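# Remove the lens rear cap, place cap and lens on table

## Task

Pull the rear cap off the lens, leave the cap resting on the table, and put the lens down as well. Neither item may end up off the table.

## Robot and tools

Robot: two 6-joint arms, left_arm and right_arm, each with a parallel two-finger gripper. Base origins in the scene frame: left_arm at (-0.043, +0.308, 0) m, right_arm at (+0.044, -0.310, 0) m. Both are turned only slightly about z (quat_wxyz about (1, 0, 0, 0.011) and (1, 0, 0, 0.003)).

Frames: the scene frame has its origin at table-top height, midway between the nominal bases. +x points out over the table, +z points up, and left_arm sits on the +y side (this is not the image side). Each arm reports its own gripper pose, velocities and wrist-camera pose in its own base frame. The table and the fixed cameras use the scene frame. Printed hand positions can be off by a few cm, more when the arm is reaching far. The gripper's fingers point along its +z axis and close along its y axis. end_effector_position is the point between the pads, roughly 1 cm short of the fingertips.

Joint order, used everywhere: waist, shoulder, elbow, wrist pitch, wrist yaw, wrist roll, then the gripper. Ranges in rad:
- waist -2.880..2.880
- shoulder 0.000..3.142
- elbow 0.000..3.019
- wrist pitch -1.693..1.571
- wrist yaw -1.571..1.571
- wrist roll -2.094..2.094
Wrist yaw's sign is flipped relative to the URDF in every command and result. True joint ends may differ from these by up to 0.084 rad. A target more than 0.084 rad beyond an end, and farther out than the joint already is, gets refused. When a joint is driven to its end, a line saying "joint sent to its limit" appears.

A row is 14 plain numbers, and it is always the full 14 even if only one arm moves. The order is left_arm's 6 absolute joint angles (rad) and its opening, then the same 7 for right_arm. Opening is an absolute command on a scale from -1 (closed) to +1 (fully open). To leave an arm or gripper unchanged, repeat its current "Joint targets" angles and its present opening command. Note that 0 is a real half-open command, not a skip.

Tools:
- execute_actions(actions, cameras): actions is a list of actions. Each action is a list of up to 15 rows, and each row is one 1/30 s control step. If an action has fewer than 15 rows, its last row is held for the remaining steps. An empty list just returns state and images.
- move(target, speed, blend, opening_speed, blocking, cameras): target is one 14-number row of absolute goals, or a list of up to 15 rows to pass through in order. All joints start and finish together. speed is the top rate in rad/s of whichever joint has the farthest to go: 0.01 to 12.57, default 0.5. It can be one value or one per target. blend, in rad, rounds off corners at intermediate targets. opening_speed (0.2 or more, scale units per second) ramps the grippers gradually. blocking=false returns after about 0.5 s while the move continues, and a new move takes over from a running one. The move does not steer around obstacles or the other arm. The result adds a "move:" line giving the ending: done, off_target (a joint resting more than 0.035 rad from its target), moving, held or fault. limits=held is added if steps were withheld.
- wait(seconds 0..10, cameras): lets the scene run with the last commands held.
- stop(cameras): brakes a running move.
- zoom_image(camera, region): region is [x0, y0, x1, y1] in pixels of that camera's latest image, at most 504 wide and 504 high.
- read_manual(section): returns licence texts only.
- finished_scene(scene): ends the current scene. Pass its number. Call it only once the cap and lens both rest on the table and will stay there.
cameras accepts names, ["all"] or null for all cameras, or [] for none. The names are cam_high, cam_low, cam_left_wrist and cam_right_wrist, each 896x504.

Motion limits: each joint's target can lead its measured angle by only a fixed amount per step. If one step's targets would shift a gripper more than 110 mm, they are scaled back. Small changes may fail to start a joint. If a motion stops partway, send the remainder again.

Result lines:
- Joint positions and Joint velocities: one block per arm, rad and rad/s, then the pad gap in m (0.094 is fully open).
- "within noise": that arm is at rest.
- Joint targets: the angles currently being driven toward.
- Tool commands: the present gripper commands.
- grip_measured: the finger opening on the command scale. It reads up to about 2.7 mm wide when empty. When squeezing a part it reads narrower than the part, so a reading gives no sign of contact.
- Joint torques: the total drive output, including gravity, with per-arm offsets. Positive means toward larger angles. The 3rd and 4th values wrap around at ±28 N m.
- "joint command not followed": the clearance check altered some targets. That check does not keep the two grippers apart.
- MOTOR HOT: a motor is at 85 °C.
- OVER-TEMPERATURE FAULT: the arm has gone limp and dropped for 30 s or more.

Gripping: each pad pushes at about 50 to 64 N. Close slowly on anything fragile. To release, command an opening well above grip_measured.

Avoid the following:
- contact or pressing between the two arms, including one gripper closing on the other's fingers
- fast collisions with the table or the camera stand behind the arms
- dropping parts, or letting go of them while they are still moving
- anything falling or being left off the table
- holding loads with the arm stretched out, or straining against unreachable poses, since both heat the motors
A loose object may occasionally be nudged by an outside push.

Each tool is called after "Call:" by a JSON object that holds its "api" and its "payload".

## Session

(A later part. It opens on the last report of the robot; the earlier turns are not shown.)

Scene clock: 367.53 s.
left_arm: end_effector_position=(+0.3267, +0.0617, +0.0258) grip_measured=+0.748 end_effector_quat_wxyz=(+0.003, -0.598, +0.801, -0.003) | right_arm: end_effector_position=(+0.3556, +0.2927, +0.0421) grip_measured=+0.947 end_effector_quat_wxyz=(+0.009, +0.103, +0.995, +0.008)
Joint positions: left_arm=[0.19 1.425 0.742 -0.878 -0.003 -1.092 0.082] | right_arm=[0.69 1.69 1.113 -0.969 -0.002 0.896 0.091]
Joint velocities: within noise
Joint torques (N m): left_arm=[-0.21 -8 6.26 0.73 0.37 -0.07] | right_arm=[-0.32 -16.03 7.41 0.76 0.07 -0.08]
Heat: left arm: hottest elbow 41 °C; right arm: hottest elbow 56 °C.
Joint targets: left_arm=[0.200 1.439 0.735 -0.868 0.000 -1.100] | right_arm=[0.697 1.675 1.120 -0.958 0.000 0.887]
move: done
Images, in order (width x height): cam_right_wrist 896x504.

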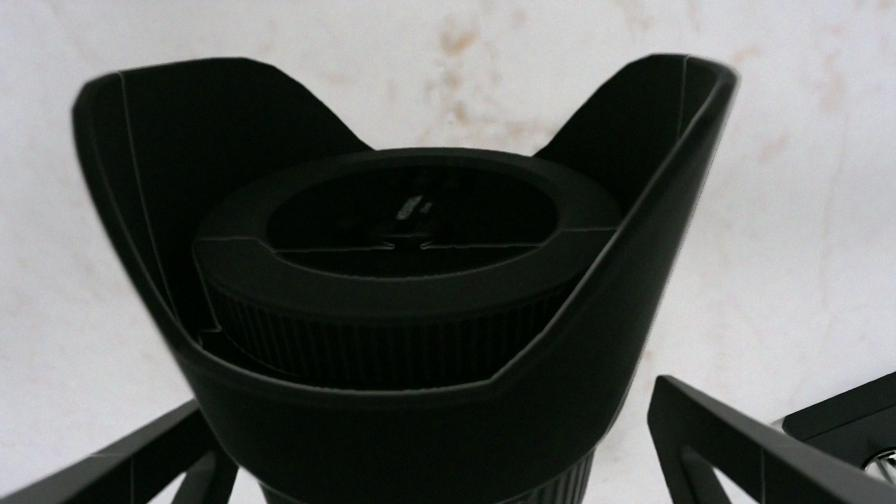

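Call:
{"api": "move", "payload": {"target": [0.2,1.235,0.98,-1.27,0,-1.1,0.9,0.760,1.675,1.120,-0.958,0,0.95,0.95], "speed": 0.2, "cameras": ["cam_right_wrist","cam_left_wrist"]}}

Scene clock: 391.60 s.
left_arm: end_effector_position=(+0.3223, +0.0608, +0.1470) grip_measured=+0.898 end_effector_quat_wxyz=(+0.000, -0.598, +0.801, -0.002) | right_arm: end_effector_position=(+0.3364, +0.3145, +0.0421) grip_measured=+0.948 end_effector_quat_wxyz=(+0.009, +0.093, +0.996, +0.009)
Joint positions: left_arm=[0.19 1.241 0.933 -1.26 -0.003 -1.093 0.089] | right_arm=[0.753 1.69 1.113 -0.969 -0.002 0.94 0.092]
Joint velocities: within noise
Joint torques (N m): left_arm=[-0.32 -8.47 11.92 -0.06 0.36 -0.09] | right_arm=[0.09 -15.97 7.53 0.73 0.08 0.19]
Heat: left arm: hottest elbow 41 °C; right arm: hottest elbow 54 °C.
Joint targets: left_arm=[0.200 1.235 0.980 -1.270 0.000 -1.100] | right_arm=[0.760 1.675 1.120 -0.958 0.000 0.950]
move: off_target (left_arm); left_arm: the elbow is farthest, 0.047 rad from its target
Images, in order (width x height): cam_left_wrist 896x504, cam_right_wrist 896x504.

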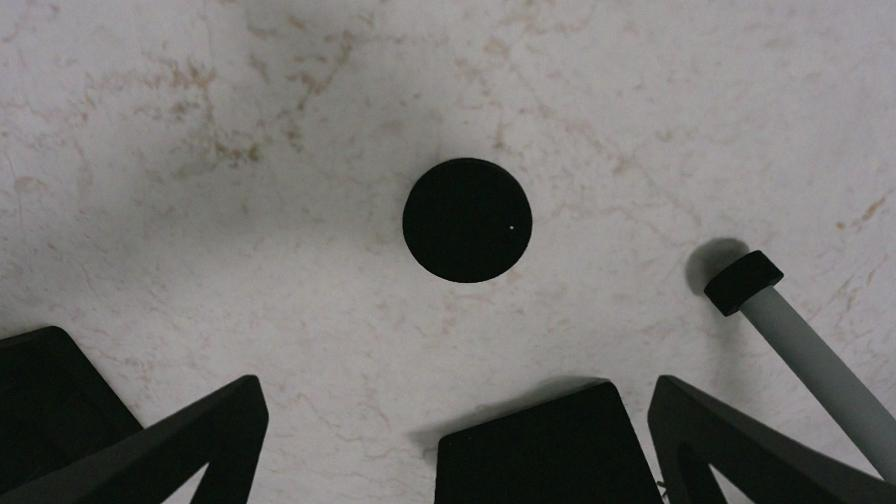

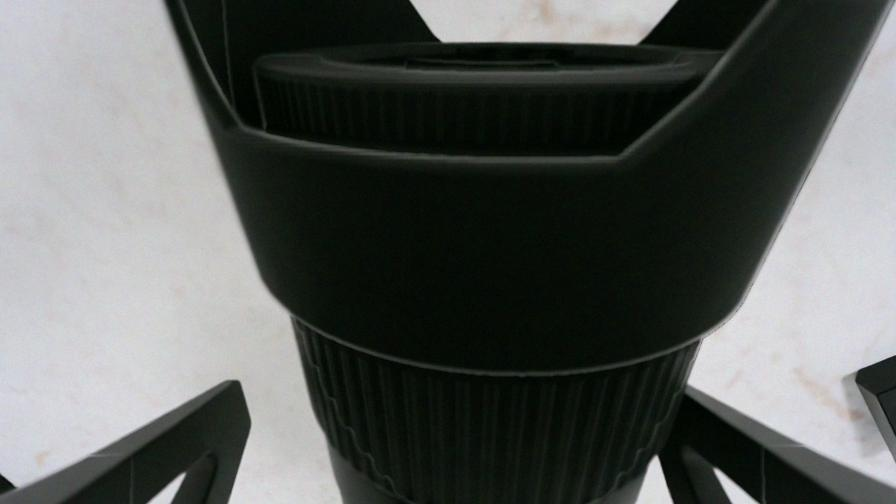

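Call:
{"api": "wait", "payload": {"seconds": 0.5, "cameras": ["cam_right_wrist"]}}

Scene clock: 403.87 s.
left_arm: end_effector_position=(+0.3222, +0.0608, +0.1470) grip_measured=+0.898 end_effector_quat_wxyz=(+0.000, -0.598, +0.801, -0.002) | right_arm: end_effector_position=(+0.3364, +0.3145, +0.0421) grip_measured=+0.948 end_effector_quat_wxyz=(+0.009, +0.093, +0.996, +0.009)
Joint positions: left_arm=[0.19 1.241 0.933 -1.261 -0.003 -1.093 0.089] | right_arm=[0.753 1.69 1.113 -0.969 -0.002 0.94 0.092]
Joint velocities: within noise
Joint torques (N m): left_arm=[-0.26 -8.41 11.81 -0.17 0.36 -0.06] | right_arm=[1.03 -16.15 7.38 0.69 0.1 0.18]
Heat: left arm: hottest elbow 42 °C; right arm: hottest elbow 53 °C.
Joint targets: left_arm=[0.200 1.235 0.980 -1.270 0.000 -1.100] | right_arm=[0.760 1.675 1.120 -0.958 0.000 0.950]
Tool commands: left_gripper/opening=+0.9 right_gripper/opening=+0.95
wait: 0.50 s; at rest from the start
Images, in order (width x height): cam_right_wrist 896x504.

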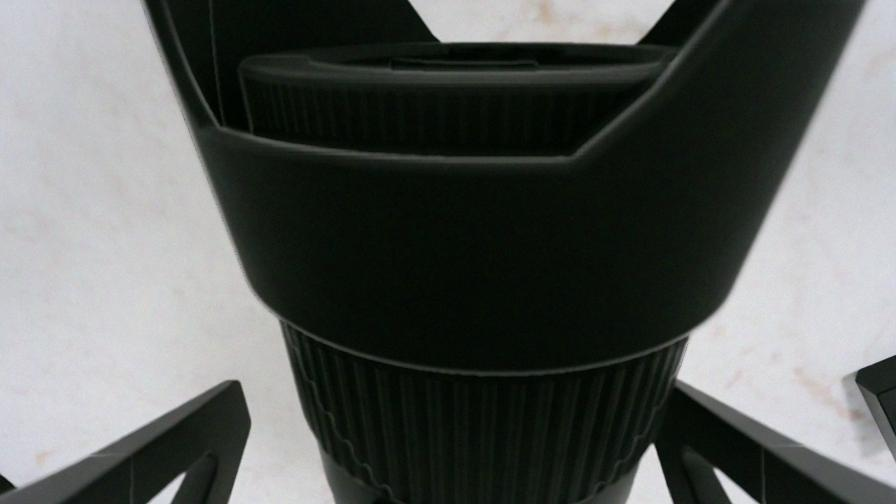

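Call:
{"api": "move", "payload": {"target": [0.2,1.235,0.98,-1.27,0,-1.1,0.9,0.757,1.675,1.120,-0.958,0,0.95,0.57], "opening_speed": 0.3, "cameras": ["cam_right_wrist"]}}

Call:
{"api": "wait", "payload": {"seconds": 1, "cameras": ["cam_right_wrist"]}}

Scene clock: 417.03 s.
left_arm: end_effector_position=(+0.3222, +0.0608, +0.1470) grip_measured=+0.898 end_effector_quat_wxyz=(+0.000, -0.598, +0.801, -0.002) | right_arm: end_effector_position=(+0.3365, +0.3146, +0.0421) grip_measured=+0.573 end_effector_quat_wxyz=(+0.009, +0.093, +0.996, +0.009)
Joint positions: left_arm=[0.19 1.241 0.933 -1.261 -0.003 -1.093 0.089] | right_arm=[0.753 1.69 1.113 -0.969 -0.002 0.94 0.074]
Joint velocities: within noise
Joint torques (N m): left_arm=[-0.44 -8.35 11.82 -0.17 0.36 -0.08] | right_arm=[0.38 -16.03 7.65 0.83 0.1 0.16]
Heat: left arm: hottest elbow 43 °C; right arm: hottest elbow 52 °C.
Joint targets: left_arm=[0.200 1.235 0.980 -1.270 0.000 -1.100] | right_arm=[0.757 1.675 1.120 -0.958 0.000 0.950]
move: off_target (left_arm); left_arm: the elbow is farthest, 0.047 rad from its target
Images, in order (width x height): cam_right_wrist 896x504.

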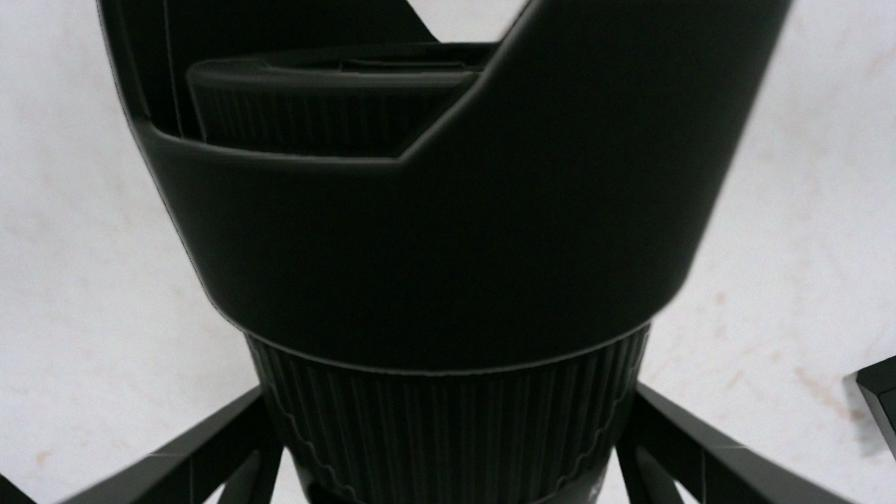

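Scene clock: 418.03 s.
left_arm: end_effector_position=(+0.3222, +0.0608, +0.1470) grip_measured=+0.898 end_effector_quat_wxyz=(+0.000, -0.598, +0.801, -0.002) | right_arm: end_effector_position=(+0.3365, +0.3146, +0.0421) grip_measured=+0.572 end_effector_quat_wxyz=(+0.009, +0.093, +0.996, +0.009)
Joint positions: left_arm=[0.19 1.241 0.933 -1.261 -0.003 -1.093 0.089] | right_arm=[0.753 1.69 1.113 -0.969 -0.002 0.94 0.074]
Joint velocities: within noise
Joint torques (N m): left_arm=[-0.32 -8.18 11.89 -0.21 0.38 -0.08] | right_arm=[0.5 -15.85 7.56 0.58 0.07 0.14]
Heat: left arm: hottest elbow 43 °C; right arm: hottest elbow 52 °C.
Joint targets: left_arm=[0.200 1.235 0.980 -1.270 0.000 -1.100] | right_arm=[0.757 1.675 1.120 -0.958 0.000 0.950]
Tool commands: left_gripper/opening=+0.9 right_gripper/opening=+0.57
wait: 1.00 s; at rest by 0.17 s
Images, in order (width x height): cam_right_wrist 896x504.

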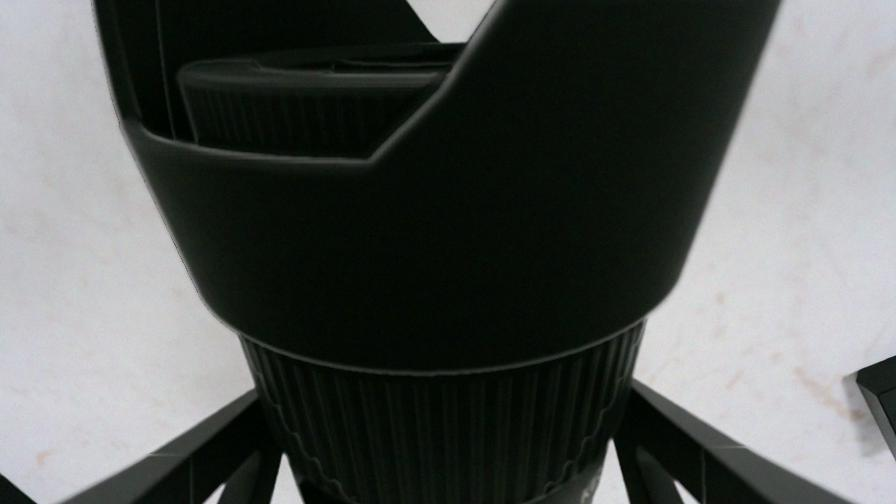

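Call:
{"api": "move", "payload": {"target": [[0.2,1.235,0.98,-1.27,0,-1.1,0.9,0.757,1.675,1.120,-0.958,0,0.95,0.95],[0.2,1.235,0.98,-1.27,0,-1.1,0.9,0.757,1.57,1.22,-1.165,0,0.95,0.95],[0.2,1.235,0.98,-1.27,0,-1.1,0.9,0.757,1.46,1.36,-1.42,0,0.95,0.95]], "speed": [0.3,0.3,0.5], "blend": [0,0.05,0], "opening_speed": 0.6, "cameras": ["cam_right_wrist","cam_high"]}}

Scene clock: 439.47 s.
left_arm: end_effector_position=(+0.3222, +0.0608, +0.1470) grip_measured=+0.898 end_effector_quat_wxyz=(+0.000, -0.598, +0.801, -0.002) | right_arm: end_effector_position=(+0.3104, +0.2900, +0.2046) grip_measured=+0.948 end_effector_quat_wxyz=(+0.000, +0.093, +0.996, -0.001)
Joint positions: left_arm=[0.19 1.241 0.933 -1.261 -0.003 -1.093 0.089] | right_arm=[0.753 1.462 1.3 -1.41 -0.002 0.94 0.092]
Joint velocities: within noise
Joint torques (N m): left_arm=[-0.38 -8.47 11.81 -0.12 0.36 -0.07] | right_arm=[0.32 -12.16 12.62 0.08 0.1 0.11]
Heat: left arm: hottest elbow 45 °C; right arm: hottest elbow 52 °C.
Joint targets: left_arm=[0.200 1.235 0.980 -1.270 0.000 -1.100] | right_arm=[0.757 1.460 1.360 -1.420 0.000 0.950]
move: off_target (left_arm, right_arm); left_arm: the elbow is farthest, 0.047 rad from its target; right_arm: the elbow is farthest, 0.060 rad from its target
Images, in order (width x height): cam_high 896x504, cam_right_wrist 896x504.

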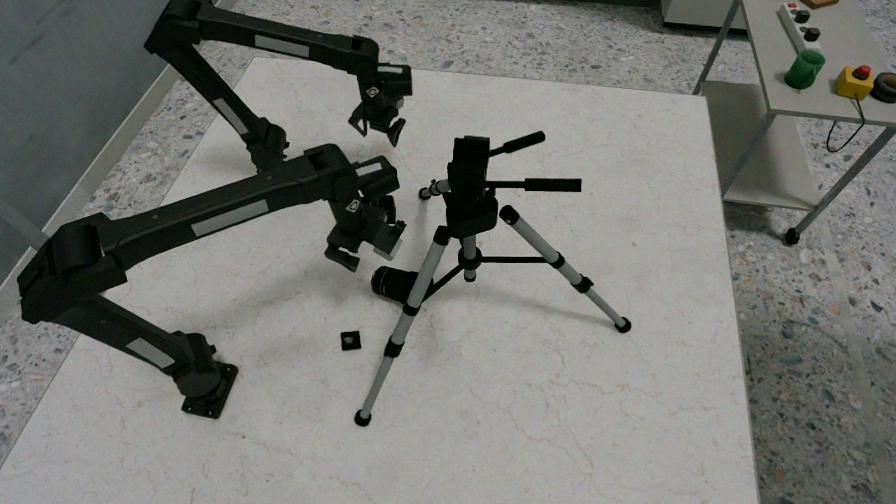

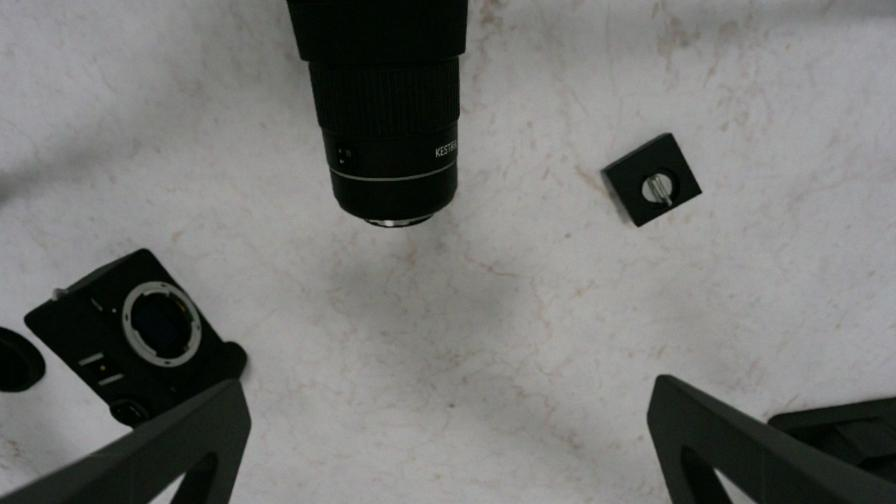

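Call:
{"api": "wait", "payload": {"seconds": 1, "cameras": ["cam_right_wrist"]}}

Scene clock: 445.17 s.
left_arm: end_effector_position=(+0.3222, +0.0608, +0.1470) grip_measured=+0.898 end_effector_quat_wxyz=(+0.000, -0.598, +0.801, -0.002) | right_arm: end_effector_position=(+0.3103, +0.2900, +0.2046) grip_measured=+0.948 end_effector_quat_wxyz=(+0.000, +0.093, +0.996, -0.002)
Joint positions: left_arm=[0.19 1.241 0.933 -1.261 -0.003 -1.093 0.089] | right_arm=[0.753 1.462 1.3 -1.411 -0.002 0.94 0.092]
Joint velocities: within noise
Joint torques (N m): left_arm=[-0.44 -8.53 11.82 -0.08 0.37 -0.08] | right_arm=[0.62 -13.1 12.63 -0.09 0.09 0.14]
Heat: left arm: hottest elbow 45 °C; right arm: hottest elbow 54 °C.
Joint targets: left_arm=[0.200 1.235 0.980 -1.270 0.000 -1.100] | right_arm=[0.757 1.460 1.360 -1.420 0.000 0.950]
Tool commands: left_gripper/opening=+0.9 right_gripper/opening=+0.95
wait: 1.00 s; at rest from the start
Images, in order (width x height): cam_right_wrist 896x504.

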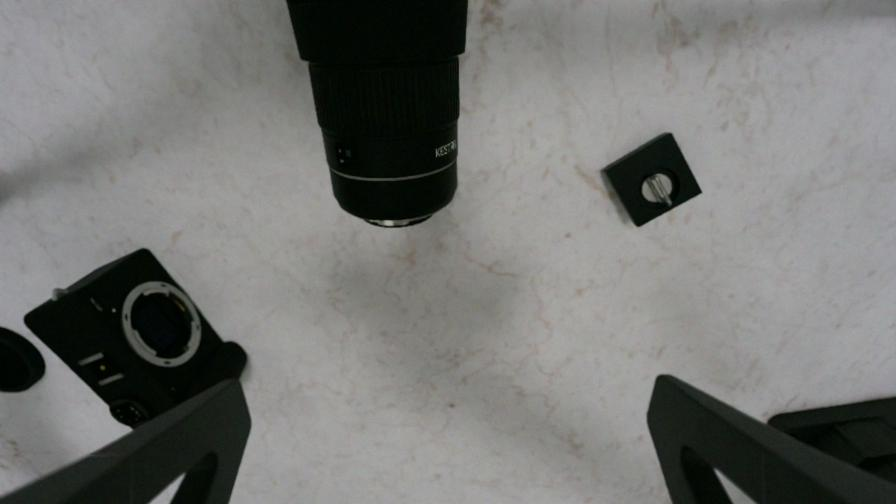

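Call:
{"api": "finished_scene", "payload": {"scene": 2}}

The scene is finished: the task was done.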